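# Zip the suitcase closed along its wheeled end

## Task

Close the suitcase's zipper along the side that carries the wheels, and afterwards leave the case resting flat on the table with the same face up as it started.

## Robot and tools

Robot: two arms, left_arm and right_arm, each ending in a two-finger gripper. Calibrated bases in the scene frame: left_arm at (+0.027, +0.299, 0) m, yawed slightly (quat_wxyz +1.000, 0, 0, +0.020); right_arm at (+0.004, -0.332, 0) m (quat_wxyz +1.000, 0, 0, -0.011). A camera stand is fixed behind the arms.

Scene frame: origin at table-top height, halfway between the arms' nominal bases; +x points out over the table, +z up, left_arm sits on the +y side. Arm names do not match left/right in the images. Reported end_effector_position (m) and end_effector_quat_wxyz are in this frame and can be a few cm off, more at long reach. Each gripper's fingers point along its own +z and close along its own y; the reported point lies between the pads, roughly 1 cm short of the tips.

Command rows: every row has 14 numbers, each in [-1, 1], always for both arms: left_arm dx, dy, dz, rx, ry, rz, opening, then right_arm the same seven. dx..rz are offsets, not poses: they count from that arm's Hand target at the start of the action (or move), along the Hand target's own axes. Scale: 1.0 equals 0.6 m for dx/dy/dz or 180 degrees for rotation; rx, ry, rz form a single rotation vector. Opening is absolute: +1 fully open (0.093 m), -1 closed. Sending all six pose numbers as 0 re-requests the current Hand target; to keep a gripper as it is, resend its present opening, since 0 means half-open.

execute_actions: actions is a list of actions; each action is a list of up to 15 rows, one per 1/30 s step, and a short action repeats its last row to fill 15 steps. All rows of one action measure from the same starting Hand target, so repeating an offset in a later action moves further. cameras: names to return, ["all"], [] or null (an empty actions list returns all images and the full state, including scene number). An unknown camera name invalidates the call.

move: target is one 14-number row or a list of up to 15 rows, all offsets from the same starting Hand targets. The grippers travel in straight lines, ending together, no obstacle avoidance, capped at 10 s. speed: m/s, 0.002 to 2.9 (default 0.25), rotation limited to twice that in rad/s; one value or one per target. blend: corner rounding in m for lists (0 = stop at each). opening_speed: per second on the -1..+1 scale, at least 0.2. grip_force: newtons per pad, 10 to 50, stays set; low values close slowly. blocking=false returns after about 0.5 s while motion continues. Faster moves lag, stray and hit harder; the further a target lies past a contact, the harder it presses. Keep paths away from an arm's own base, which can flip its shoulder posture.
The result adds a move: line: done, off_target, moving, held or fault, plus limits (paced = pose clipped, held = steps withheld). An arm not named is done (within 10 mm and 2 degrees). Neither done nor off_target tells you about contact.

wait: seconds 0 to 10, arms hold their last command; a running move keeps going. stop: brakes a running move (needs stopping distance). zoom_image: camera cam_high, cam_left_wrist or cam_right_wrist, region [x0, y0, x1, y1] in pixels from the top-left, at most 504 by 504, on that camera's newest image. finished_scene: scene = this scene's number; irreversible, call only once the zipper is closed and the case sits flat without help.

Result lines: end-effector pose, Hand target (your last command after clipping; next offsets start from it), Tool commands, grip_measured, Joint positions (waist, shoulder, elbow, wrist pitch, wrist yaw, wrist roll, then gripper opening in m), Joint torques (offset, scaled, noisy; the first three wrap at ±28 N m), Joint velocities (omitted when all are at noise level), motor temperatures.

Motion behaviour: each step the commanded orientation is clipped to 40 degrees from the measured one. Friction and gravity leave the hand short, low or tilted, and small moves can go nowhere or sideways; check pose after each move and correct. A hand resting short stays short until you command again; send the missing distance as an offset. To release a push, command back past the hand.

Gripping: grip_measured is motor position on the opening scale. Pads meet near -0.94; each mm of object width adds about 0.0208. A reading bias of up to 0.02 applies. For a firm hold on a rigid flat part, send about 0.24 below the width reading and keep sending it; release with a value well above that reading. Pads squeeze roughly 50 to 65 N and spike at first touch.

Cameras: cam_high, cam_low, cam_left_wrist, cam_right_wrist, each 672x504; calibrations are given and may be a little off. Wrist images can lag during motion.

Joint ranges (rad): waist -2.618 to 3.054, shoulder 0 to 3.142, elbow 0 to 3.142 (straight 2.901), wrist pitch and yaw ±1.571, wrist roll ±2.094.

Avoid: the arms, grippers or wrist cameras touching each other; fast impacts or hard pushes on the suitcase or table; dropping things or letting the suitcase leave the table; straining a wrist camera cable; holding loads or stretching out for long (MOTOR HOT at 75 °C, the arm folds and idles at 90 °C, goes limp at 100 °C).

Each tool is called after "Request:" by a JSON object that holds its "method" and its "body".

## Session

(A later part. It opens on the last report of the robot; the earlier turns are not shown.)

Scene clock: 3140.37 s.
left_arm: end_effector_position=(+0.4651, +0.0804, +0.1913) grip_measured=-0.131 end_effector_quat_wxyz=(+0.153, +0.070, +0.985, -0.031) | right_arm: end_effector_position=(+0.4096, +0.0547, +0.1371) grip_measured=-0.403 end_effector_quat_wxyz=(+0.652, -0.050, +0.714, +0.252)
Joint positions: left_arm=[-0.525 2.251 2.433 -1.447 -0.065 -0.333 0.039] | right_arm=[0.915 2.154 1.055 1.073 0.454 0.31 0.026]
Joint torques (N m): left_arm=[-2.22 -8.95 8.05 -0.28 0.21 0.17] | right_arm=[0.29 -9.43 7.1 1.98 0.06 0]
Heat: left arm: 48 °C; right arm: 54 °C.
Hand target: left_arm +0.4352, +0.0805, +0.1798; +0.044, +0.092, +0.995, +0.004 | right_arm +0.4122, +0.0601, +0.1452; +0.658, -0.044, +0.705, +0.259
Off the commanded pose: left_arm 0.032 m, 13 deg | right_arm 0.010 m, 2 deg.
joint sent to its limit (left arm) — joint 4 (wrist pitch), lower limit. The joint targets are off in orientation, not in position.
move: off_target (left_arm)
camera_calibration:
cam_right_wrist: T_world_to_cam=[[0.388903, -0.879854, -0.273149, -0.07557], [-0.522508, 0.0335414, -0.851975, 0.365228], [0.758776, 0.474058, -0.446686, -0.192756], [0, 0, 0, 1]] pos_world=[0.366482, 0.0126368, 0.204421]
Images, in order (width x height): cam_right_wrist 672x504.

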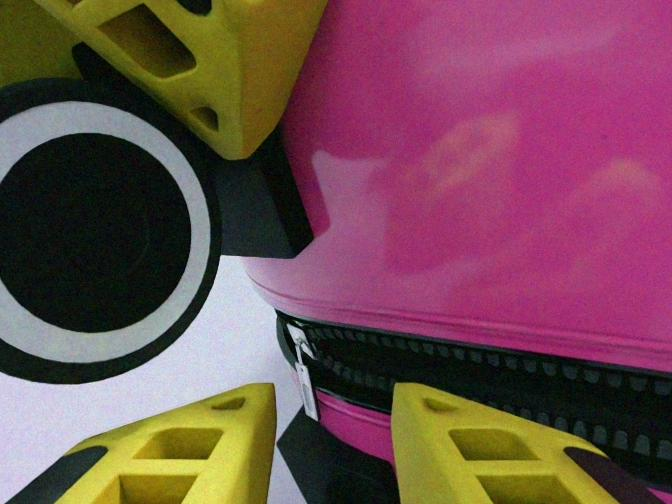

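Request:
{"method": "move", "body": {"target": [[0,0,0,0,0,0,-0.15,-0.021,0.017,-0.257,0,0,0,-0.4],[0,0,0,0,0,0,-0.15,-0.237,-0.054,-0.336,0.148,0.227,-0.048,0.5]], "speed": 0.2, "blend": 0.03, "cameras": ["cam_right_wrist","cam_high"]}}

Scene clock: 3162.87 s.
left_arm: end_effector_position=(+0.4651, +0.0804, +0.1913) grip_measured=-0.131 end_effector_quat_wxyz=(+0.153, +0.070, +0.985, -0.031) | right_arm: end_effector_position=(+0.2570, -0.0960, +0.2598) grip_measured=+0.497 end_effector_quat_wxyz=(+0.376, -0.046, +0.925, +0.000)
Joint positions: left_arm=[-0.525 2.251 2.433 -1.447 -0.065 -0.333 0.039] | right_arm=[1.059 1.456 1.497 -1.12 0.622 0.778 0.069]
Joint torques (N m): left_arm=[-2.15 -8.94 8.1 -0.29 0.2 0.14] | right_arm=[-0.65 -4.53 8.57 1.14 0.3 0.12]
Motor temperatures (°C): left_arm=[20 48 34 21 19 19 23] | right_arm=[20 48 32 47 18 19 20]
Heat: left arm: 48 °C; right arm: 48 °C.
Hand target: left_arm +0.4352, +0.0805, +0.1798; +0.044, +0.092, +0.995, +0.004 | right_arm +0.2609, -0.0928, +0.2701; +0.383, -0.032, +0.923, +0.013
Off the commanded pose: left_arm 0.032 m, 13 deg | right_arm 0.012 m, 2 deg.
joint sent to its limit (left arm) — joint 4 (wrist pitch), lower limit. The joint targets are off in orientation, not in position.
move: off_target (left_arm, right_arm); target 2's new opening was sent with right_arm's hand 0.011 m and 2 deg from that target
camera_calibration:
cam_right_wrist: T_world_to_cam=[[0.0889877, -0.994164, 0.0609837, -0.136042], [-0.944706, -0.103645, -0.311108, 0.349943], [0.315613, -0.0299269, -0.948416, 0.245167], [0, 0, 0, 1]] pos_world=[0.265321, -0.0916417, 0.349687]
Images, in order (width x height): cam_high 672x504, cam_right_wrist 672x504.

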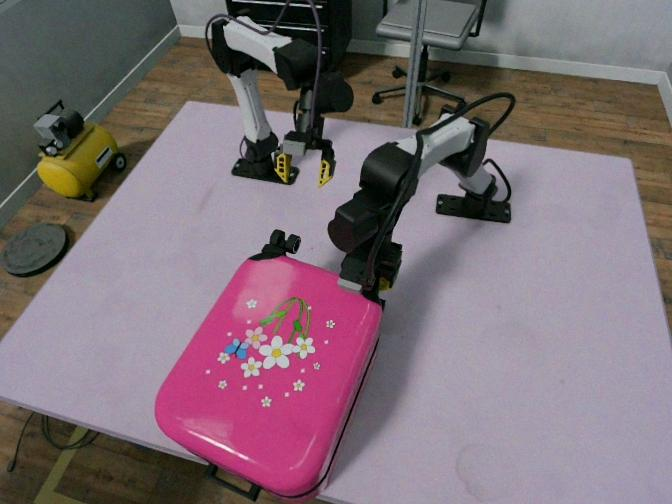

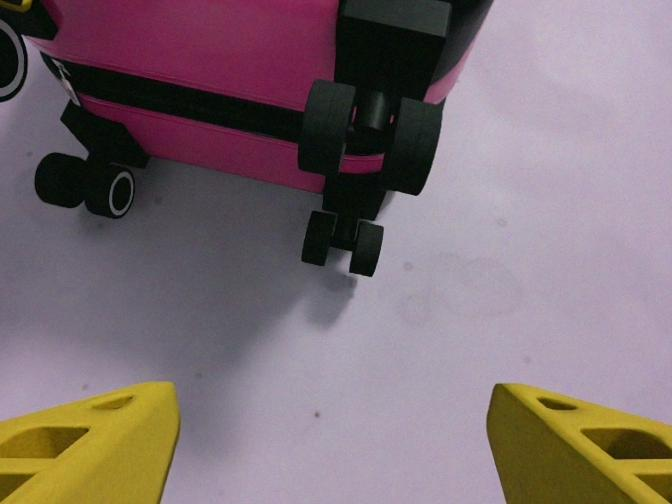

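Request:
{"method": "move", "body": {"target": [0,0,0,0,0,0,-0.15,-0.046,-0.02,0.11,0,0,0.055,0.5], "speed": 0.12, "cameras": ["cam_right_wrist"]}}

Scene clock: 3169.60 s.
left_arm: end_effector_position=(+0.4651, +0.0804, +0.1913) grip_measured=-0.131 end_effector_quat_wxyz=(+0.153, +0.070, +0.985, -0.031) | right_arm: end_effector_position=(+0.3230, -0.1038, +0.2430) grip_measured=+0.497 end_effector_quat_wxyz=(+0.374, +0.047, +0.925, +0.039)
Joint positions: left_arm=[-0.525 2.251 2.433 -1.447 -0.065 -0.333 0.039] | right_arm=[0.854 1.532 1.481 -0.913 0.512 0.77 0.069]
Joint torques (N m): left_arm=[-1.98 -8.83 8.13 -0.31 0.22 0.12] | right_arm=[-0.47 -5.68 5.52 1.59 0.24 -0.08]
Heat: left arm: 49 °C; right arm: 46 °C.
Hand target: left_arm +0.4352, +0.0805, +0.1798; +0.044, +0.092, +0.995, +0.004 | right_arm +0.3278, -0.1002, +0.2431; +0.380, +0.048, +0.922, +0.046
Off the commanded pose: left_arm 0.032 m, 13 deg | right_arm 0.006 m, 1 deg.
joint sent to its limit (left arm) — joint 4 (wrist pitch), lower limit. The joint targets are off in orientation, not in position.
move: off_target (left_arm)
camera_calibration:
cam_right_wrist: T_world_to_cam=[[-0.0530965, -0.995243, -0.081682, -0.0681155], [-0.948934, 0.07576, -0.306243, 0.42508], [0.310975, 0.0612504, -0.948442, 0.219085], [0, 0, 0, 1]] pos_world=[0.331626, -0.113415, 0.332403]
Images, in order (width x height): cam_right_wrist 672x504.

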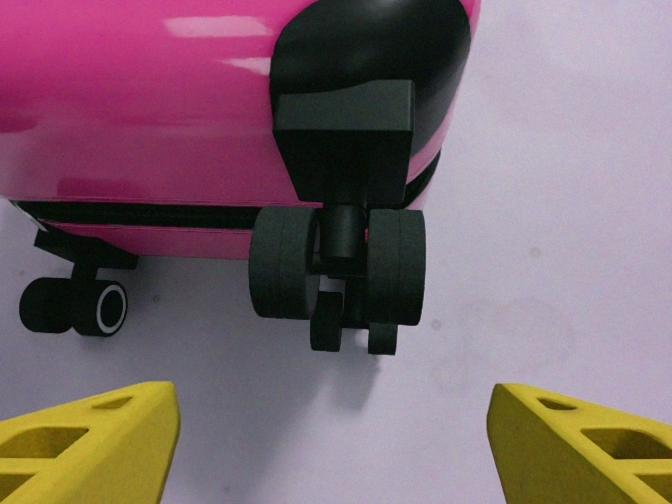

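Request:
{"method": "move", "body": {"target": [[0,0,0,0,0,0,-0.15,-0.01,0,0.098,0,0,0,0.5],[0,0,0,0,0,0,-0.15,-0.01,0,0.098,0,0,0,-0.3]], "speed": 0.08, "opening_speed": 0.6, "cameras": ["cam_right_wrist"]}}

Scene clock: 3176.80 s.
left_arm: end_effector_position=(+0.4651, +0.0804, +0.1913) grip_measured=-0.131 end_effector_quat_wxyz=(+0.153, +0.070, +0.985, -0.031) | right_arm: end_effector_position=(+0.3684, -0.1033, +0.2046) grip_measured=+0.039 end_effector_quat_wxyz=(+0.372, +0.048, +0.926, +0.034)
Joint positions: left_arm=[-0.525 2.251 2.433 -1.447 -0.065 -0.333 0.039] | right_arm=[0.755 1.638 1.432 -0.728 0.459 0.684 0.047]
Joint torques (N m): left_arm=[-2.14 -8.96 8.06 -0.29 0.23 0.15] | right_arm=[-0.28 -6.83 5.63 1.74 0.14 -0.06]
Motor temperatures (°C): left_arm=[20 49 34 20 19 19 24] | right_arm=[20 43 32 45 18 19 20]
Heat: left arm: 49 °C; right arm: 45 °C.
Hand target: left_arm +0.4352, +0.0805, +0.1798; +0.044, +0.092, +0.995, +0.004 | right_arm +0.3735, -0.0980, +0.2056; +0.380, +0.048, +0.923, +0.046
Off the commanded pose: left_arm 0.032 m, 13 deg | right_arm 0.007 m, 2 deg.
joint sent to its limit (left arm) — joint 4 (wrist pitch), lower limit. The joint targets are off in orientation, not in position.
move: off_target (left_arm)
camera_calibration:
cam_right_wrist: T_world_to_cam=[[-0.0584693, -0.995552, -0.0738756, -0.068048], [-0.950197, 0.0781921, -0.301682, 0.456187], [0.306116, 0.0525572, -0.950542, 0.169803], [0, 0, 0, 1]] pos_world=[0.37751, -0.11234, 0.294001]
Images, in order (width x height): cam_right_wrist 672x504.

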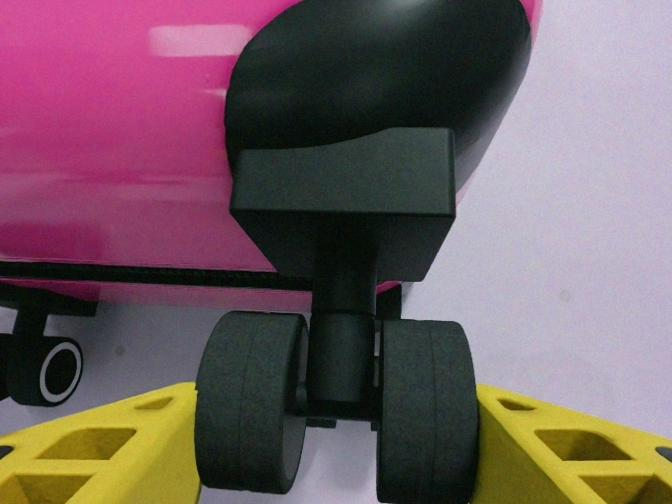

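Request:
{"method": "move", "body": {"target": [0.133,-0.024,-0.006,0,0,0,-0.15,0.07,0,-0.07,0,0,0,-0.3], "speed": 0.06, "cameras": ["cam_high","cam_left_wrist"]}}

Scene clock: 3208.43 s.
left_arm: end_effector_position=(+0.4089, +0.0815, +0.1888) grip_measured=-0.131 end_effector_quat_wxyz=(+0.124, +0.062, +0.990, -0.023) | right_arm: end_effector_position=(+0.3172, -0.1021, +0.2011) grip_measured=+0.023 end_effector_quat_wxyz=(+0.371, +0.047, +0.927, +0.031)
Joint positions: left_arm=[-0.586 2.044 2.107 -1.392 -0.074 -0.412 0.039] | right_arm=[0.874 1.522 1.312 -0.783 0.529 0.794 0.046]
Joint torques (N m): left_arm=[-4.81 -10.62 3.41 -0.66 0.19 -0.03] | right_arm=[1.81 -7.31 5.35 1.5 0.3 0.1]
Heat: left arm: 49 °C; right arm: 44 °C.
Hand target: left_arm +0.3542, +0.0809, +0.1761; +0.044, +0.092, +0.995, +0.004 | right_arm +0.3142, -0.0949, +0.2062; +0.380, +0.048, +0.922, +0.046
Off the commanded pose: left_arm 0.056 m, 10 deg | right_arm 0.009 m, 2 deg.
move: off_target (left_arm)
camera_calibration:
cam_left_wrist: T_world_to_cam=[[-0.141745, -0.989723, 0.0188956, 0.136091], [-0.97179, 0.142761, 0.187731, 0.389012], [-0.188499, 0.00824725, -0.982039, 0.349266], [0, 0, 0, 1]] pos_world=[0.463165, 0.0762765, 0.267392]
Images, in order (width x height): cam_high 672x504, cam_left_wrist 672x504.

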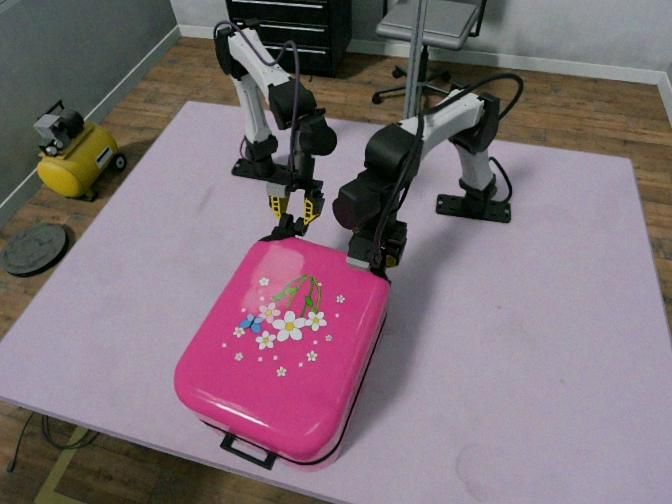

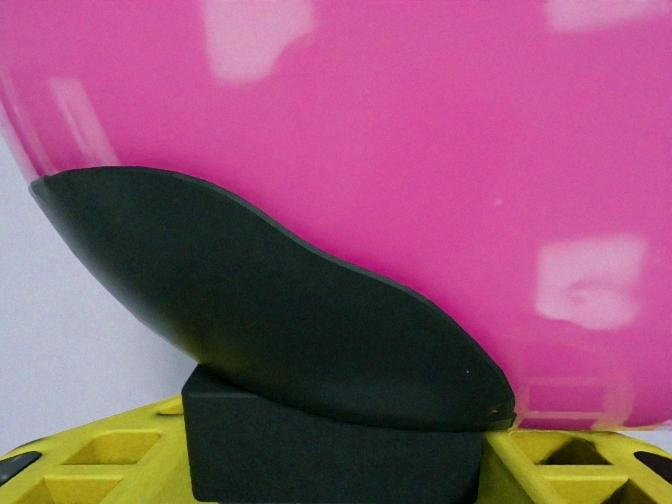

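Request:
{"method": "move", "body": {"target": [[-0.085,0.015,0.008,0,0,0,-0.15,0,0,0,0,0,0,-0.3],[-0.085,0.015,0.008,0,0,0,0.7,0,0,0,0,0,0,-0.3],[-0.082,0.018,-0.14,0,0,0,0.7,0,0,0,0,0,0,-0.3]], "speed": 0.15}}

Scene clock: 3214.60 s.
left_arm: end_effector_position=(+0.4117, +0.0767, +0.2586) grip_measured=+0.698 end_effector_quat_wxyz=(+0.182, +0.085, +0.978, -0.062) | right_arm: end_effector_position=(+0.3177, -0.1020, +0.2029) grip_measured=+0.023 end_effector_quat_wxyz=(+0.377, +0.052, +0.924, +0.030)
Joint positions: left_arm=[-0.582 2.04 2.361 -1.507 -0.047 -0.359 0.079] | right_arm=[0.88 1.521 1.312 -0.779 0.546 0.802 0.046]
Joint torques (N m): left_arm=[-1.13 -9.95 7.46 0.58 0.06 0.09] | right_arm=[1.22 -7.24 5.35 1.45 0.15 0.03]
Heat: left arm: 49 °C; right arm: 44 °C.
Hand target: left_arm +0.3969, +0.0824, +0.2644; +0.044, +0.092, +0.995, +0.004 | right_arm +0.3142, -0.0949, +0.2061; +0.380, +0.047, +0.923, +0.046
Off the commanded pose: left_arm 0.017 m, 18 deg | right_arm 0.009 m, 2 deg.
joint sent to its limit (left arm) — joint 4 (wrist pitch), lower limit. The joint targets are off in orientation, not in position.
move: off_target (left_arm); target 2's new opening was sent with left_arm's hand 0.017 m and 7 deg from that target

Request:
{"method": "move", "body": {"target": [[-0.006,0.001,-0.066,0,0,0,0.3,0,0,0,0,0,0,-0.3],[0.24,0.24,-0.044,0.225,-0.442,0.2,0.0,0,0,0,0,0,0,-0.3],[0.384,0.272,0.162,0.225,-0.442,0.2,-0.5,0,0,0,0,0,0,-0.3]], "blend": [0.03,0.03,0], "speed": 0.3, "cameras": ["cam_left_wrist","cam_low"]}}

Scene clock: 3233.10 s.
left_arm: end_effector_position=(+0.2180, +0.2865, +0.1551) grip_measured=-0.498 end_effector_quat_wxyz=(+0.682, +0.204, +0.679, -0.181) | right_arm: end_effector_position=(+0.3177, -0.1020, +0.2029) grip_measured=+0.023 end_effector_quat_wxyz=(+0.377, +0.052, +0.924, +0.030)
Joint positions: left_arm=[0.975 0.525 0.151 -0.492 1.565 0.899 0.021] | right_arm=[0.88 1.521 1.312 -0.779 0.546 0.802 0.046]
Joint torques (N m): left_arm=[0.17 1.09 5.14 1.16 0.65 0.06] | right_arm=[1.29 -7.28 5.37 1.46 0.15 0.03]
Motor temperatures (°C): left_arm=[20 46 34 21 19 19 23] | right_arm=[19 38 31 43 17 19 22]
Heat: left arm: 46 °C; right arm: 43 °C.
Hand target: left_arm +0.2096, +0.2852, +0.1504; +0.611, +0.355, +0.613, -0.353 | right_arm +0.3142, -0.0949, +0.2061; +0.380, +0.047, +0.923, +0.046
Off the commanded pose: left_arm 0.010 m, 29 deg | right_arm 0.009 m, 2 deg.
joint sent to its limit (left arm) — joint 5 (wrist yaw), upper limit. The joint targets are off in position and orientation.
move: off_target (left_arm); blend cut to 0 m at target 2; target 3's new opening was sent with left_arm's hand 0.010 m and 28 deg from that target
camera_calibration:
cam_left_wrist: T_world_to_cam=[[-0.517948, -0.854022, -0.0487397, 0.366255], [-0.344316, 0.260302, -0.902047, 0.179133], [0.783055, -0.450432, -0.428877, 0.112424], [0, 0, 0, 1]] pos_world=[0.163345, 0.3168, 0.227654]
Images, in order (width x height): cam_low 672x504, cam_left_wrist 672x504.

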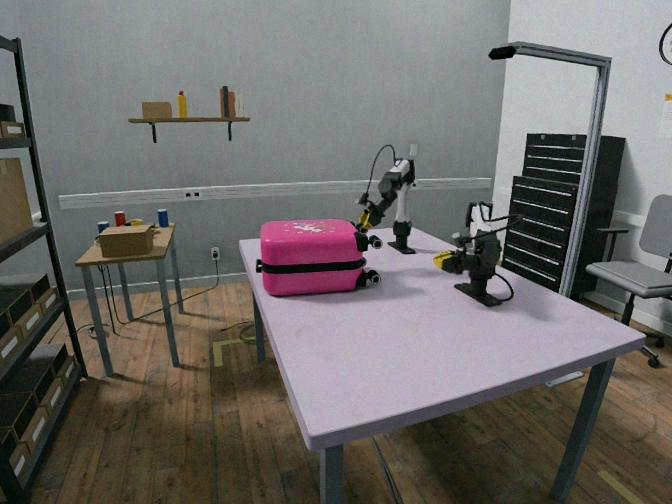

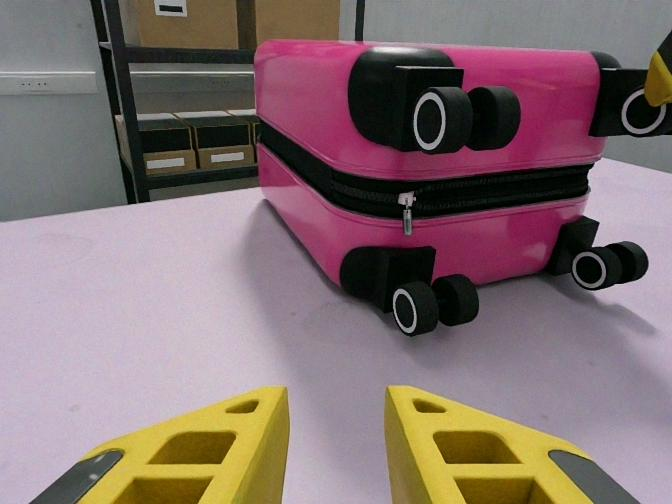

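Request:
{"method": "move", "body": {"target": [0.0,0.029,0.257,-0.160,-0.063,-0.235,-0.5,0,0,0,0,0,0,-0.3], "speed": 0.2, "cameras": ["cam_left_wrist"]}}

Scene clock: 3249.47 s.
left_arm: end_effector_position=(+0.3039, +0.1567, +0.1553) grip_measured=-0.499 end_effector_quat_wxyz=(+0.564, -0.075, +0.703, -0.427) | right_arm: end_effector_position=(+0.3177, -0.1020, +0.2029) grip_measured=+0.023 end_effector_quat_wxyz=(+0.377, +0.052, +0.924, +0.030)
Joint positions: left_arm=[-0.436 1.172 0.007 1.165 0.146 -0.755 0.021] | right_arm=[0.88 1.521 1.312 -0.779 0.546 0.802 0.046]
Joint torques (N m): left_arm=[-0.87 -0.49 4.12 2.8 -0.17 0.07] | right_arm=[1.2 -7.3 5.33 1.44 0.15 0.03]
Motor temperatures (°C): left_arm=[20 41 33 22 19 19 22] | right_arm=[19 37 31 43 17 19 22]
Heat: left arm: 41 °C; right arm: 43 °C.
Hand target: left_arm +0.3017, +0.1602, +0.1500; +0.567, -0.082, +0.704, -0.420 | right_arm +0.3142, -0.0949, +0.2061; +0.380, +0.047, +0.923, +0.046
Off the commanded pose: left_arm 0.007 m, 1 deg | right_arm 0.009 m, 2 deg.
joint sent to its limit (left arm) — joint 3 (elbow), lower limit, where the elbow is as bent as it goes. The joint targets still meet the commanded pose.
move: done
camera_calibration:
cam_left_wrist: T_world_to_cam=[[-0.374696, -0.636604, 0.674047, 0.110056], [-0.680383, -0.30507, -0.666342, 0.396701], [0.629827, -0.708285, -0.318826, 0.0566279], [0, 0, 0, 1]] pos_world=[0.27548, 0.231192, 0.20821]
Images, in order (width x height): cam_left_wrist 672x504.

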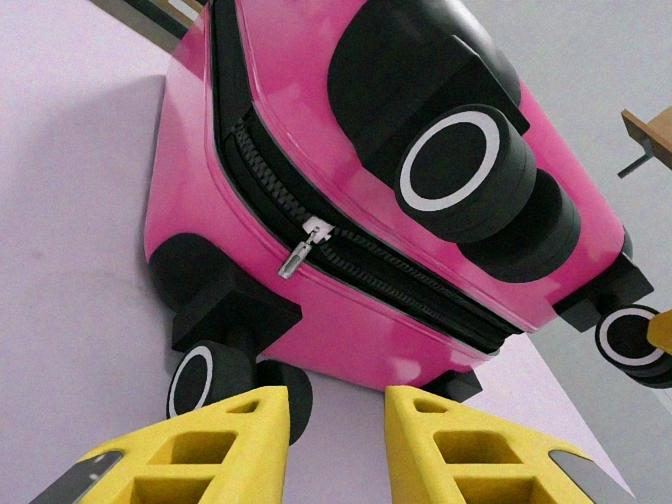

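Request:
{"method": "move", "body": {"target": [0.02,0.01,0.1,0,0,0,-0.5,0,0,0,0,0,0,-0.3], "speed": 0.15, "cameras": ["cam_left_wrist"]}}

Scene clock: 3260.13 s.
left_arm: end_effector_position=(+0.3454, +0.1277, +0.1298) grip_measured=-0.499 end_effector_quat_wxyz=(+0.553, -0.078, +0.714, -0.421) | right_arm: end_effector_position=(+0.3177, -0.1020, +0.2029) grip_measured=+0.023 end_effector_quat_wxyz=(+0.377, +0.052, +0.924, +0.030)
Joint positions: left_arm=[-0.491 1.641 0.155 1.453 0.091 -0.758 0.021] | right_arm=[0.88 1.521 1.312 -0.779 0.546 0.802 0.046]
Joint torques (N m): left_arm=[-1.01 -2.62 6.17 2.82 -0.14 0.1] | right_arm=[1.22 -7.27 5.34 1.46 0.13 0.02]
Heat: left arm: 39 °C; right arm: 42 °C.
Hand target: left_arm +0.3518, +0.1271, +0.1370; +0.568, -0.082, +0.703, -0.420 | right_arm +0.3142, -0.0949, +0.2061; +0.380, +0.047, +0.923, +0.046
Off the commanded pose: left_arm 0.010 m, 2 deg | right_arm 0.009 m, 2 deg.
move: done
camera_calibration:
cam_left_wrist: T_world_to_cam=[[-0.353989, -0.644914, 0.677331, 0.117897], [-0.700896, -0.296573, -0.648683, 0.402792], [0.619223, -0.704365, -0.347034, 0.00865853], [0, 0, 0, 1]] pos_world=[0.318688, 0.20159, 0.184434]
Images, in order (width x height): cam_left_wrist 672x504.

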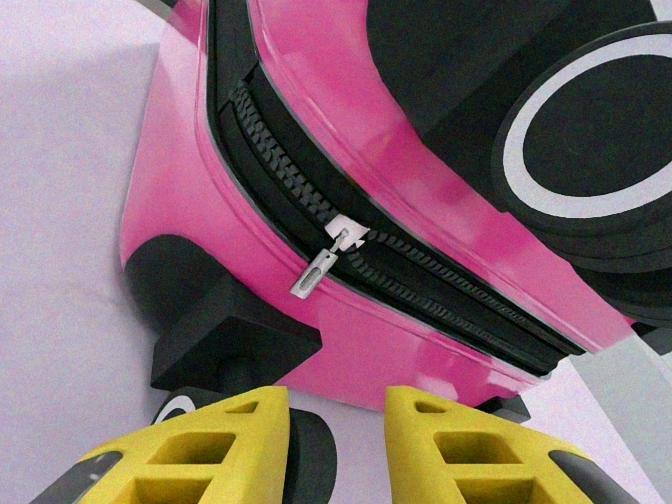

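Request:
{"method": "move", "body": {"target": [0.0,-0.005,0.1,0,0,0,-0.5,0,0,0,0,0,0,-0.3], "speed": 0.1, "cameras": ["cam_left_wrist"]}}

Scene clock: 3266.70 s.
left_arm: end_effector_position=(+0.3920, +0.0970, +0.1374) grip_measured=-0.499 end_effector_quat_wxyz=(+0.560, -0.074, +0.705, -0.429) | right_arm: end_effector_position=(+0.3182, -0.1016, +0.2035) grip_measured=+0.022 end_effector_quat_wxyz=(+0.379, +0.052, +0.924, +0.031)
Joint positions: left_arm=[-0.516 1.789 0.375 1.409 0.074 -0.758 0.021] | right_arm=[0.88 1.521 1.312 -0.775 0.547 0.802 0.046]
Joint torques (N m): left_arm=[-0.87 -3.82 7.92 2.38 -0.25 0.04] | right_arm=[1.2 -7.27 5.33 1.42 0.15 0.02]
Heat: left arm: 38 °C; right arm: 42 °C.
Hand target: left_arm +0.4026, +0.0952, +0.1386; +0.567, -0.082, +0.704, -0.420 | right_arm +0.3142, -0.0949, +0.2062; +0.380, +0.048, +0.922, +0.046
Off the commanded pose: left_arm 0.011 m, 2 deg | right_arm 0.008 m, 2 deg.
move: off_target (left_arm)
camera_calibration:
cam_left_wrist: T_world_to_cam=[[-0.375876, -0.633583, 0.676232, 0.116958], [-0.686661, -0.299596, -0.662374, 0.427913], [0.622265, -0.713313, -0.322446, -0.0429157], [0, 0, 0, 1]] pos_world=[0.364498, 0.171692, 0.19051]
Images, in order (width x height): cam_left_wrist 672x504.

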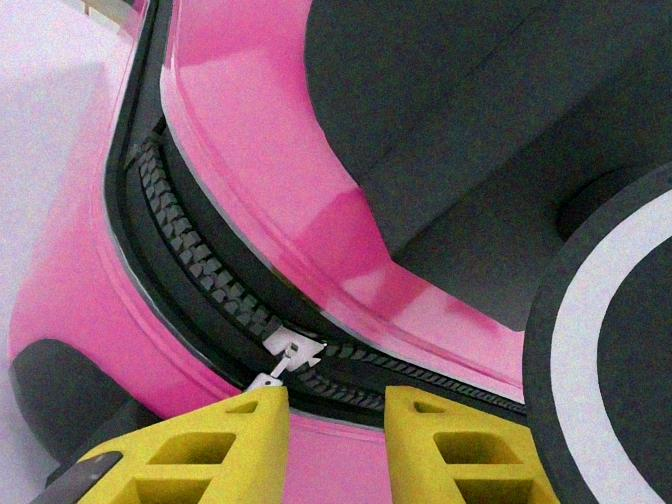

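Request:
{"method": "move", "body": {"target": [[0.0,0.012,-0.035,0,0,0,-0.5,0,0,0,0,0,0,-0.3],[0.0,0.025,-0.03,0,0,0,-0.5,0,0,0,0,0,0,-0.3]], "speed": 0.1, "cameras": ["cam_left_wrist"]}}

Scene clock: 3275.23 s.
left_arm: end_effector_position=(+0.3923, +0.1119, +0.1306) grip_measured=-0.499 end_effector_quat_wxyz=(+0.565, -0.083, +0.705, -0.421) | right_arm: end_effector_position=(+0.3182, -0.1016, +0.2035) grip_measured=+0.022 end_effector_quat_wxyz=(+0.379, +0.052, +0.924, +0.031)
Joint positions: left_arm=[-0.478 1.812 0.344 1.46 0.085 -0.758 0.021] | right_arm=[0.88 1.521 1.312 -0.775 0.547 0.802 0.046]
Joint torques (N m): left_arm=[0.05 -3.79 4.04 2.84 0.09 0.08] | right_arm=[1.26 -7.23 5.41 1.44 0.13 0.02]
Motor temperatures (°C): left_arm=[20 37 33 27 19 19 22] | right_arm=[19 37 31 41 17 19 22]
Heat: left arm: 37 °C; right arm: 41 °C.
Hand target: left_arm +0.3925, +0.1137, +0.1285; +0.567, -0.082, +0.704, -0.420 | right_arm +0.3142, -0.0949, +0.2062; +0.380, +0.048, +0.922, +0.046
Off the commanded pose: left_arm 0.003 m, 0 deg | right_arm 0.008 m, 2 deg.
move: done
camera_calibration:
cam_left_wrist: T_world_to_cam=[[-0.357869, -0.643746, 0.676403, 0.12516], [-0.680066, -0.316701, -0.661219, 0.427207], [0.639875, -0.696628, -0.324453, -0.0431719], [0, 0, 0, 1]] pos_world=[0.362944, 0.185793, 0.183812]
Images, in order (width x height): cam_left_wrist 672x504.

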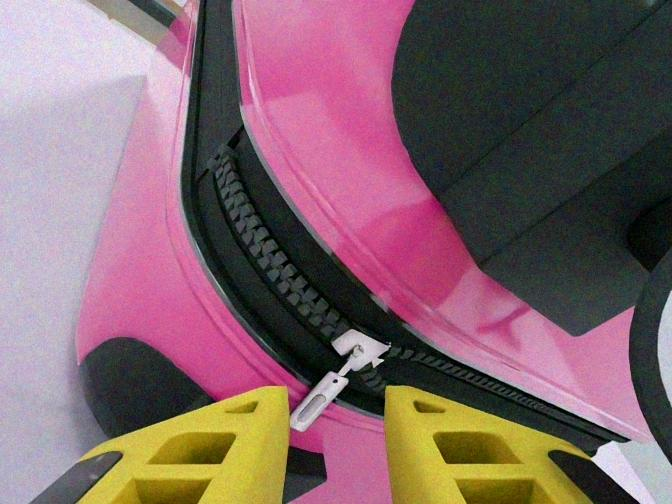

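Request:
{"method": "move", "body": {"target": [0.005,-0.004,0.035,0,0,0,-0.5,0,0,0,0,0,0,-0.3], "speed": 0.1, "cameras": ["cam_left_wrist"]}}

Scene clock: 3281.60 s.
left_arm: end_effector_position=(+0.4037, +0.1020, +0.1306) grip_measured=-0.499 end_effector_quat_wxyz=(+0.565, -0.079, +0.702, -0.426) | right_arm: end_effector_position=(+0.3182, -0.1016, +0.2035) grip_measured=+0.022 end_effector_quat_wxyz=(+0.379, +0.052, +0.924, +0.031)
Joint positions: left_arm=[-0.488 1.86 0.403 1.46 0.086 -0.758 0.021] | right_arm=[0.88 1.521 1.312 -0.775 0.547 0.802 0.046]
Joint torques (N m): left_arm=[-0.91 -4.27 6.22 2.45 -0.07 0.06] | right_arm=[1.22 -7.25 5.37 1.42 0.12 0.02]
Heat: left arm: 37 °C; right arm: 41 °C.
Hand target: left_arm +0.4088, +0.0999, +0.1279; +0.567, -0.082, +0.704, -0.420 | right_arm +0.3142, -0.0949, +0.2062; +0.380, +0.048, +0.922, +0.046
Off the commanded pose: left_arm 0.006 m, 1 deg | right_arm 0.008 m, 2 deg.
move: done
camera_calibration:
cam_left_wrist: T_world_to_cam=[[-0.370303, -0.637243, 0.675868, 0.127387], [-0.677218, -0.312812, -0.665977, 0.430947], [0.635808, -0.704323, -0.315717, -0.0560652], [0, 0, 0, 1]] pos_world=[0.374663, 0.176494, 0.183203]
Images, in order (width x height): cam_left_wrist 672x504.

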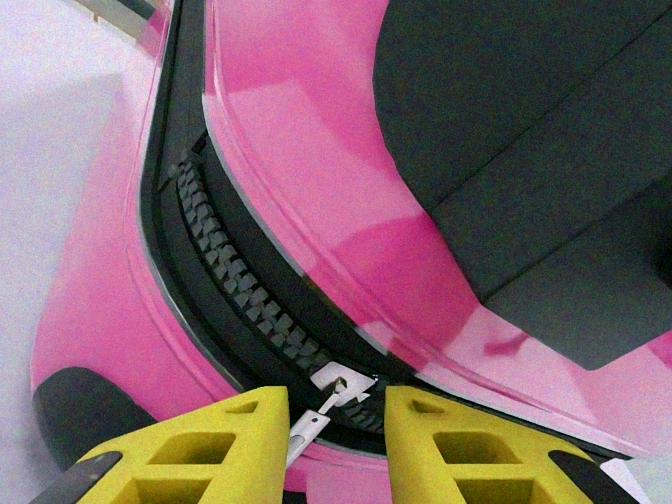

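Slider at (345,382), plate between the fingers. Close.

Request:
{"method": "move", "body": {"target": [0,0,0.012,0,0,0,-1,0,0,0,0,0,0,-0.3], "speed": 0.1, "cameras": ["cam_left_wrist"]}}

Scene clock: 3285.80 s.
left_arm: end_effector_position=(+0.4067, +0.1006, +0.1303) grip_measured=-0.990 end_effector_quat_wxyz=(+0.565, -0.079, +0.702, -0.426) | right_arm: end_effector_position=(+0.3182, -0.1016, +0.2035) grip_measured=+0.022 end_effector_quat_wxyz=(+0.379, +0.052, +0.924, +0.031)
Joint positions: left_arm=[-0.488 1.868 0.416 1.455 0.086 -0.758 0] | right_arm=[0.88 1.521 1.312 -0.775 0.547 0.802 0.046]
Joint torques (N m): left_arm=[-1.21 -3.78 7.47 2.33 -0.12 0.09] | right_arm=[1.18 -7.24 5.33 1.43 0.13 0.03]
Heat: left arm: 37 °C; right arm: 41 °C.
Hand target: left_arm +0.4150, +0.0963, +0.1279; +0.567, -0.082, +0.704, -0.420 | right_arm +0.3142, -0.0949, +0.2062; +0.380, +0.048, +0.922, +0.046
Off the commanded pose: left_arm 0.010 m, 1 deg | right_arm 0.008 m, 2 deg.
move: done
camera_calibration:
cam_left_wrist: T_world_to_cam=[[-0.370303, -0.637243, 0.675868, 0.127677], [-0.677218, -0.312812, -0.665977, 0.432376], [0.635808, -0.704323, -0.315717, -0.0590922], [0, 0, 0, 1]] pos_world=[0.377663, 0.174994, 0.183003]
Images, in order (width x height): cam_left_wrist 672x504.

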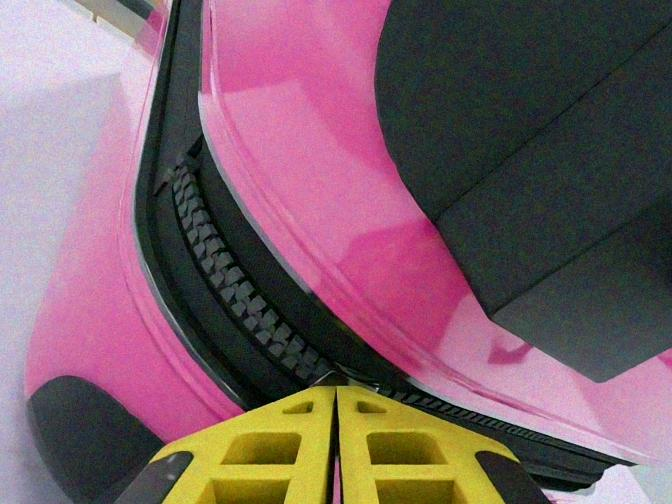

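Request:
{"method": "move", "body": {"target": [0.053,-0.064,0.01,0,0,0,-1,0,0.06,0,0,0,0,-0.3], "speed": 0.06, "cameras": ["cam_left_wrist"]}}

Scene clock: 3293.57 s.
left_arm: end_effector_position=(+0.4043, +0.0877, +0.1325) grip_measured=-0.991 end_effector_quat_wxyz=(+0.573, -0.151, +0.689, -0.417) | right_arm: end_effector_position=(+0.3148, -0.0934, +0.2054) grip_measured=+0.022 end_effector_quat_wxyz=(+0.374, +0.065, +0.925, +0.007)
Joint positions: left_arm=[-0.612 1.87 0.437 1.437 -0.158 -0.844 0] | right_arm=[0.921 1.587 1.401 -0.875 0.601 0.879 0.046]
Joint torques (N m): left_arm=[-5.5 -4.05 7.51 2.36 0.48 0.89] | right_arm=[3.66 -3.62 8.88 1.68 0.01 -0.07]
Heat: left arm: 37 °C; right arm: 41 °C.
Hand target: left_arm +0.3955, +0.0502, +0.1311; +0.567, -0.082, +0.703, -0.420 | right_arm +0.3161, -0.0593, +0.2105; +0.380, +0.048, +0.923, +0.046
Off the commanded pose: left_arm 0.039 m, 8 deg | right_arm 0.035 m, 5 deg.
move: off_target (left_arm, right_arm)
camera_calibration:
cam_left_wrist: T_world_to_cam=[[-0.268331, -0.620152, 0.737163, 0.0662399], [-0.656318, -0.442457, -0.611128, 0.423722], [0.705156, -0.647799, -0.288292, -0.102596], [0, 0, 0, 1]] pos_world=[0.368217, 0.162096, 0.180541]
Images, in order (width x height): cam_left_wrist 672x504.

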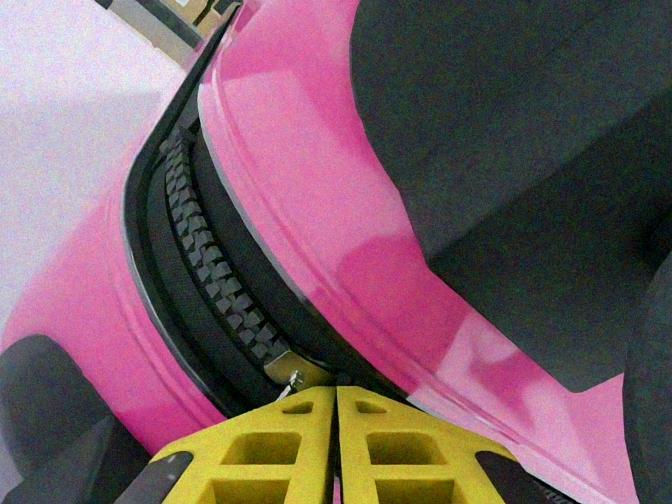

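Request:
{"method": "move", "body": {"target": [[-0.064,0.044,-0.069,0,0,0,-0.9,0,-0.05,0,0,0,0,-0.3],[-0.085,0.043,-0.178,0.107,0.041,0.238,-0.5,0,-0.05,0,0,0,0,-0.3]], "speed": 0.15, "blend": [0.01,0], "cameras": ["cam_left_wrist"]}}

Scene clock: 3324.37 s.
left_arm: end_effector_position=(+0.3337, +0.1488, +0.1504) grip_measured=-0.502 end_effector_quat_wxyz=(+0.640, +0.291, +0.644, -0.303) | right_arm: end_effector_position=(+0.3146, -0.0933, +0.2023) grip_measured=+0.022 end_effector_quat_wxyz=(+0.378, +0.063, +0.923, +0.027)
Joint positions: left_arm=[-0.149 1.555 0.19 1.368 0.758 -0.02 0.021] | right_arm=[0.913 1.552 1.342 -0.805 0.576 0.859 0.046]
Joint torques (N m): left_arm=[0.08 -4.96 3.78 2.23 0.19 0.15] | right_arm=[-0.51 -8.39 4.79 1.55 -0.05 -0.39]
Heat: left arm: 36 °C; right arm: 43 °C.
Hand target: left_arm +0.3296, +0.1499, +0.1510; +0.641, +0.299, +0.640, -0.298 | right_arm +0.3145, -0.0890, +0.2069; +0.380, +0.048, +0.922, +0.046
Off the commanded pose: left_arm 0.004 m, 1 deg | right_arm 0.006 m, 3 deg.
move: off_target (right_arm)
camera_calibration:
cam_left_wrist: T_world_to_cam=[[-0.757827, -0.652453, 0.00182838, 0.350847], [-0.277847, 0.320182, -0.905696, 0.220033], [0.590339, -0.686868, -0.423924, 0.0564853], [0, 0, 0, 1]] pos_world=[0.293672, 0.197259, 0.222587]
Images, in order (width x height): cam_left_wrist 672x504.

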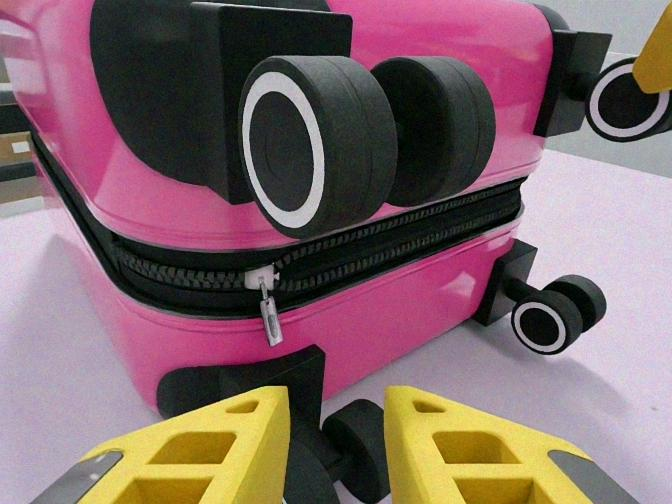

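Request:
{"method": "move", "body": {"target": [[0.012,0.043,0.03,0,0,0,-0.5,0,0.0,0,0,0,0,-0.3],[0.029,0.043,0.08,0,0,0,-0.5,0,0.0,0,0,0,0,-0.3]], "speed": 0.12, "blend": [0.01,0], "cameras": ["cam_left_wrist"]}}

Scene clock: 3330.73 s.
left_arm: end_effector_position=(+0.3729, +0.1307, +0.1273) grip_measured=-0.502 end_effector_quat_wxyz=(+0.624, +0.294, +0.653, -0.311) | right_arm: end_effector_position=(+0.3146, -0.0933, +0.2023) grip_measured=+0.022 end_effector_quat_wxyz=(+0.378, +0.063, +0.923, +0.027)
Joint positions: left_arm=[-0.197 1.798 0.346 1.416 0.729 -0.016 0.021] | right_arm=[0.913 1.552 1.342 -0.805 0.576 0.859 0.046]
Joint torques (N m): left_arm=[-0.84 -3.6 6.11 2.67 -0.07 0.17] | right_arm=[-0.57 -8.4 4.81 1.57 -0.04 -0.4]
Heat: left arm: 36 °C; right arm: 42 °C.
Hand target: left_arm +0.3803, +0.1298, +0.1334; +0.641, +0.299, +0.641, -0.298 | right_arm +0.3145, -0.0890, +0.2069; +0.380, +0.048, +0.922, +0.046
Off the commanded pose: left_arm 0.010 m, 3 deg | right_arm 0.006 m, 3 deg.
move: off_target (left_arm, right_arm)
camera_calibration:
cam_left_wrist: T_world_to_cam=[[-0.7692, -0.63855, 0.0241955, 0.368308], [-0.304117, 0.332514, -0.892719, 0.222294], [0.562, -0.694037, -0.449964, 0.0258996], [0, 0, 0, 1]] pos_world=[0.33635, 0.179242, 0.201188]
Images, in order (width x height): cam_left_wrist 672x504.

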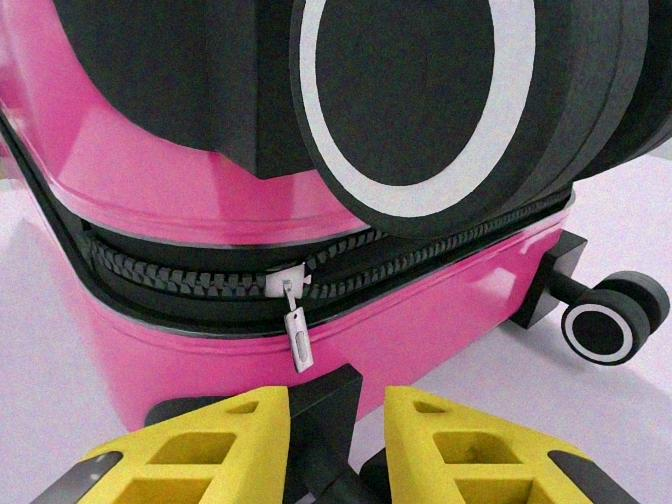

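Request:
{"method": "move", "body": {"target": [[0.0,0.022,0.015,0,0,0,-0.5,0,0.0,0,0,0,0,-0.3],[-0.006,0.022,0.058,0,0,0,-0.5,0,0.0,0,0,0,0,-0.3]], "speed": 0.1, "blend": [0.01,0], "cameras": ["cam_left_wrist"]}}

Scene clock: 3338.90 s.
left_arm: end_effector_position=(+0.4055, +0.1125, +0.1393) grip_measured=-0.502 end_effector_quat_wxyz=(+0.638, +0.299, +0.639, -0.308) | right_arm: end_effector_position=(+0.3146, -0.0933, +0.2023) grip_measured=+0.022 end_effector_quat_wxyz=(+0.378, +0.063, +0.923, +0.027)
Joint positions: left_arm=[-0.243 1.862 0.492 1.376 0.684 -0.016 0.021] | right_arm=[0.913 1.552 1.342 -0.805 0.576 0.859 0.046]
Joint torques (N m): left_arm=[-0.83 -4.48 6.52 2.28 -0.11 0.16] | right_arm=[-0.58 -8.39 4.89 1.57 -0.05 -0.41]
Heat: left arm: 35 °C; right arm: 42 °C.
Hand target: left_arm +0.4128, +0.1116, +0.1372; +0.641, +0.299, +0.641, -0.298 | right_arm +0.3145, -0.0890, +0.2069; +0.380, +0.048, +0.922, +0.046
Off the commanded pose: left_arm 0.008 m, 1 deg | right_arm 0.006 m, 3 deg.
move: off_target (right_arm); blend cut to 0.0082 m at target 1
camera_calibration:
cam_left_wrist: T_world_to_cam=[[-0.770613, -0.637296, -0.00308683, 0.385649], [-0.266678, 0.326855, -0.906669, 0.23637], [0.578826, -0.697867, -0.421832, -0.00997687], [0, 0, 0, 1]] pos_world=[0.365995, 0.161551, 0.211291]
Images, in order (width x height): cam_left_wrist 672x504.

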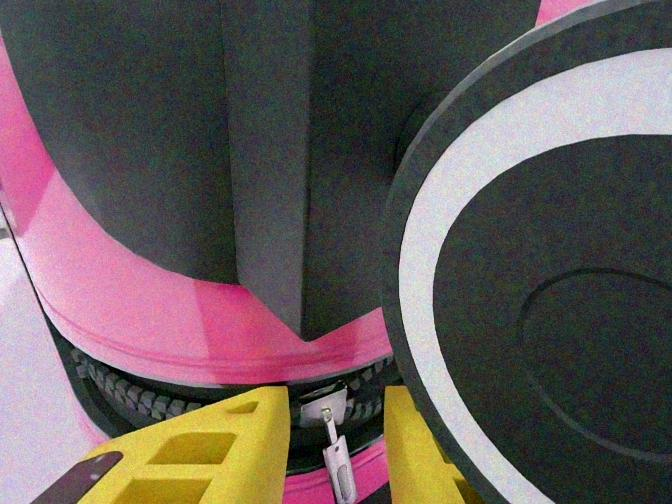

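Request:
{"method": "move", "body": {"target": [[0.014,0,0.004,0,0,0,-0.5,0,0.0,0,0,0,0,-0.3]], "speed": 0.1, "cameras": ["cam_left_wrist"]}}

Request:
{"method": "move", "body": {"target": [[0,0,0,0,0,0,-1,0,0.0,0,0,0,0,-0.3]], "opening_speed": 0.5, "cameras": ["cam_left_wrist"]}}

Scene clock: 3344.67 s.
left_arm: end_effector_position=(+0.4076, +0.1114, +0.1283) grip_measured=-0.502 end_effector_quat_wxyz=(+0.632, +0.297, +0.645, -0.309) | right_arm: end_effector_position=(+0.3146, -0.0933, +0.2023) grip_measured=+0.022 end_effector_quat_wxyz=(+0.378, +0.063, +0.923, +0.027)
Joint positions: left_arm=[-0.245 1.905 0.497 1.395 0.681 -0.016 0.021] | right_arm=[0.913 1.552 1.342 -0.805 0.576 0.859 0.046]
Joint torques (N m): left_arm=[-0.92 -4.33 6.38 2.53 -0.08 0.15] | right_arm=[-0.55 -8.44 4.89 1.54 -0.05 -0.4]
Heat: left arm: 35 °C; right arm: 42 °C.
Hand target: left_arm +0.4143, +0.1097, +0.1288; +0.641, +0.299, +0.641, -0.298 | right_arm +0.3145, -0.0890, +0.2069; +0.380, +0.048, +0.922, +0.046
Off the commanded pose: left_arm 0.007 m, 2 deg | right_arm 0.006 m, 3 deg.
move: off_target (right_arm)
camera_calibration:
cam_left_wrist: T_world_to_cam=[[-0.770113, -0.637856, 0.00805807, 0.38501], [-0.28277, 0.330023, -0.900625, 0.232745], [0.57181, -0.695862, -0.434522, -0.0122488], [0, 0, 0, 1]] pos_world=[0.369318, 0.160246, 0.201191]
Images, in order (width x height): cam_left_wrist 672x504.

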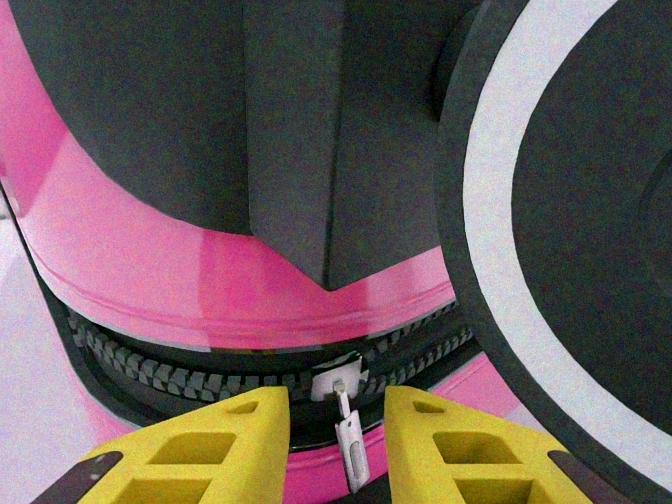

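Scene clock: 3345.87 s.
left_arm: end_effector_position=(+0.4076, +0.1114, +0.1284) grip_measured=-0.990 end_effector_quat_wxyz=(+0.632, +0.297, +0.645, -0.309) | right_arm: end_effector_position=(+0.3146, -0.0933, +0.2023) grip_measured=+0.022 end_effector_quat_wxyz=(+0.378, +0.063, +0.923, +0.027)
Joint positions: left_arm=[-0.245 1.905 0.497 1.396 0.681 -0.016 0] | right_arm=[0.913 1.552 1.342 -0.805 0.576 0.859 0.046]
Joint torques (N m): left_arm=[-0.85 -4.27 6.38 2.54 -0.09 0.17] | right_arm=[-0.57 -8.42 4.85 1.56 -0.07 -0.41]
Heat: left arm: 35 °C; right arm: 42 °C.
Hand target: left_arm +0.4143, +0.1097, +0.1288; +0.641, +0.299, +0.640, -0.298 | right_arm +0.3145, -0.0890, +0.2069; +0.380, +0.048, +0.922, +0.046
Off the commanded pose: left_arm 0.007 m, 2 deg | right_arm 0.006 m, 3 deg.
move: off_target (right_arm)
camera_calibration:
cam_left_wrist: T_world_to_cam=[[-0.770075, -0.637905, 0.00783959, 0.385046], [-0.282452, 0.329905, -0.900768, 0.232766], [0.572018, -0.695874, -0.434229, -0.0123388], [0, 0, 0, 1]] pos_world=[0.369318, 0.160246, 0.201291]
Images, in order (width x height): cam_left_wrist 672x504.

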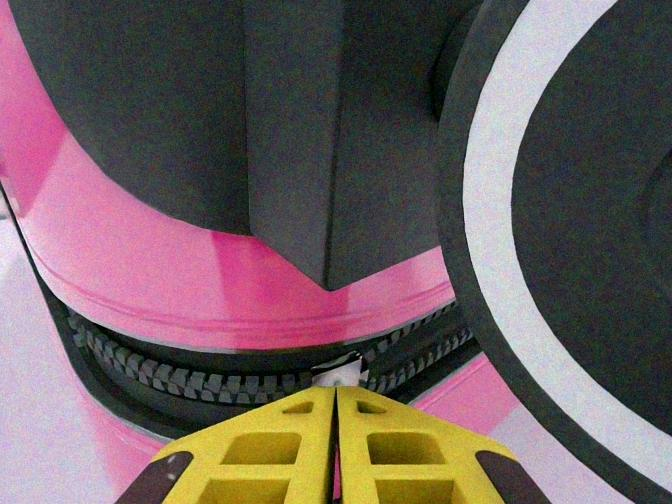

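Request:
{"method": "move", "body": {"target": [[0,0,0,0,0,0,-0.5,0,0.0,0,0,0,0,-0.3],[0.012,0,0.03,0,0,0,-0.5,0,0.0,0,0,0,0,-0.3]], "speed": 0.08, "cameras": ["cam_left_wrist"]}}

Scene clock: 3354.70 s.
left_arm: end_effector_position=(+0.4176, +0.1040, +0.1296) grip_measured=-0.502 end_effector_quat_wxyz=(+0.645, +0.300, +0.633, -0.306) | right_arm: end_effector_position=(+0.3198, -0.0980, +0.2027) grip_measured=+0.022 end_effector_quat_wxyz=(+0.382, +0.067, +0.921, +0.023)
Joint positions: left_arm=[-0.263 1.962 0.543 1.443 0.664 -0.015 0.021] | right_arm=[0.896 1.552 1.338 -0.793 0.581 0.847 0.046]
Joint torques (N m): left_arm=[-2.55 -4.03 7.12 2.05 -0.26 0.14] | right_arm=[0.96 -8.47 5.03 1.45 -0.1 -0.31]
Heat: left arm: 35 °C; right arm: 42 °C.
Hand target: left_arm +0.4259, +0.0961, +0.1215; +0.641, +0.299, +0.641, -0.298 | right_arm +0.3145, -0.0889, +0.2070; +0.380, +0.048, +0.922, +0.046
Off the commanded pose: left_arm 0.014 m, 1 deg | right_arm 0.011 m, 4 deg.
move: off_target (left_arm, right_arm)
camera_calibration:
cam_left_wrist: T_world_to_cam=[[-0.77017, -0.637652, -0.0154432, 0.391049], [-0.249364, 0.323295, -0.912852, 0.227516], [0.587075, -0.6992, -0.407999, -0.0319537], [0, 0, 0, 1]] pos_world=[0.376668, 0.153457, 0.200691]
Images, in order (width x height): cam_left_wrist 672x504.

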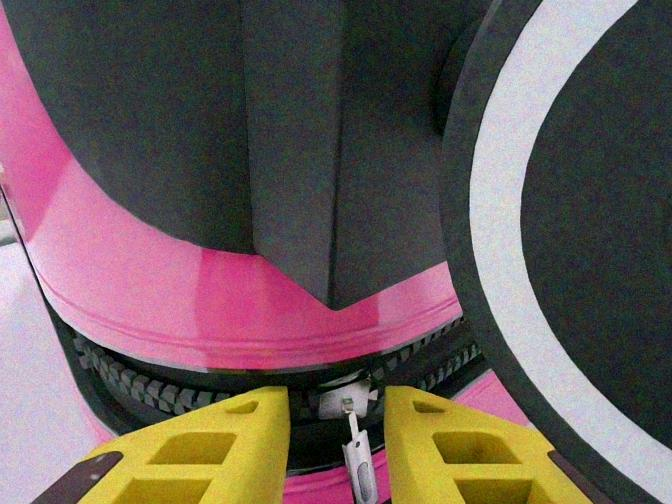

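Request:
{"method": "move", "body": {"target": [[0,-0.004,0,0,0,0,-1,0,0.0,0,0,0,0,-0.3]], "opening_speed": 0.5, "cameras": ["cam_left_wrist"]}}

Scene clock: 3358.27 s.
left_arm: end_effector_position=(+0.4182, +0.1039, +0.1303) grip_measured=-0.990 end_effector_quat_wxyz=(+0.647, +0.299, +0.632, -0.304) | right_arm: end_effector_position=(+0.3199, -0.0980, +0.2027) grip_measured=+0.022 end_effector_quat_wxyz=(+0.383, +0.067, +0.921, +0.023)
Joint positions: left_arm=[-0.266 1.962 0.543 1.446 0.655 -0.015 0] | right_arm=[0.896 1.552 1.338 -0.793 0.581 0.847 0.046]
Joint torques (N m): left_arm=[-2.74 -4.25 6.74 2.01 -0.27 0.14] | right_arm=[0.9 -8.53 5.08 1.49 -0.11 -0.3]
Heat: left arm: 35 °C; right arm: 41 °C.
Hand target: left_arm +0.4240, +0.0944, +0.1215; +0.641, +0.299, +0.641, -0.298 | right_arm +0.3145, -0.0890, +0.2070; +0.380, +0.048, +0.922, +0.046
Off the commanded pose: left_arm 0.014 m, 1 deg | right_arm 0.011 m, 4 deg.
move: off_target (left_arm, right_arm)
camera_calibration:
cam_left_wrist: T_world_to_cam=[[-0.766509, -0.642005, -0.0171329, 0.390498], [-0.248483, 0.32106, -0.91388, 0.228339], [0.592216, -0.69624, -0.405623, -0.0349469], [0, 0, 0, 1]] pos_world=[0.376755, 0.153059, 0.20119]
Images, in order (width x height): cam_left_wrist 672x504.

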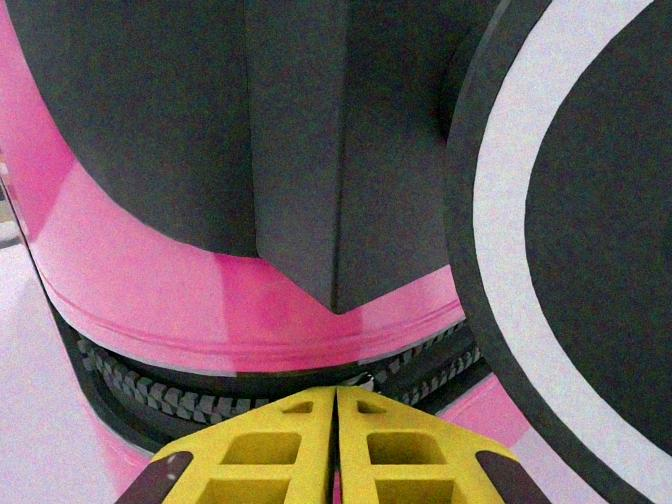

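Request:
{"method": "move", "body": {"target": [[-0.012,-0.085,0.035,0,0,0,-1,0,0.06,0,0,0,0,-0.3]], "speed": 0.05, "cameras": ["cam_left_wrist"]}}

Scene clock: 3364.87 s.
left_arm: end_effector_position=(+0.4214, +0.0790, +0.1406) grip_measured=-0.990 end_effector_quat_wxyz=(+0.670, +0.239, +0.644, -0.280) | right_arm: end_effector_position=(+0.3206, -0.0995, +0.2051) grip_measured=+0.022 end_effector_quat_wxyz=(+0.385, +0.102, +0.917, -0.007)
Joint positions: left_arm=[-0.41 1.95 0.543 1.468 0.381 -0.064 0] | right_arm=[0.918 1.61 1.417 -0.893 0.652 0.95 0.046]
Joint torques (N m): left_arm=[-5.5 -7.08 3.85 1.91 0.56 0.57] | right_arm=[5.15 -4.55 9.24 1.68 -0.39 -0.65]
Heat: left arm: 35 °C; right arm: 41 °C.
Hand target: left_arm +0.3985, +0.0456, +0.1286; +0.641, +0.299, +0.641, -0.298 | right_arm +0.3164, -0.0534, +0.2111; +0.380, +0.048, +0.923, +0.046
Off the commanded pose: left_arm 0.042 m, 8 deg | right_arm 0.047 m, 9 deg.
move: off_target (left_arm, right_arm)
camera_calibration:
cam_left_wrist: T_world_to_cam=[[-0.678238, -0.734383, 0.0259689, 0.341263], [-0.291701, 0.236627, -0.926778, 0.273186], [0.674466, -0.636151, -0.37471, -0.0937236], [0, 0, 0, 1]] pos_world=[0.37436, 0.126352, 0.209202]
Images, in order (width x height): cam_left_wrist 672x504.

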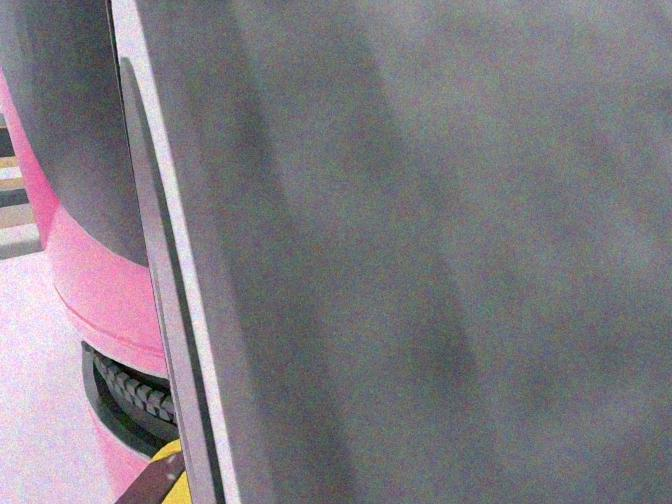

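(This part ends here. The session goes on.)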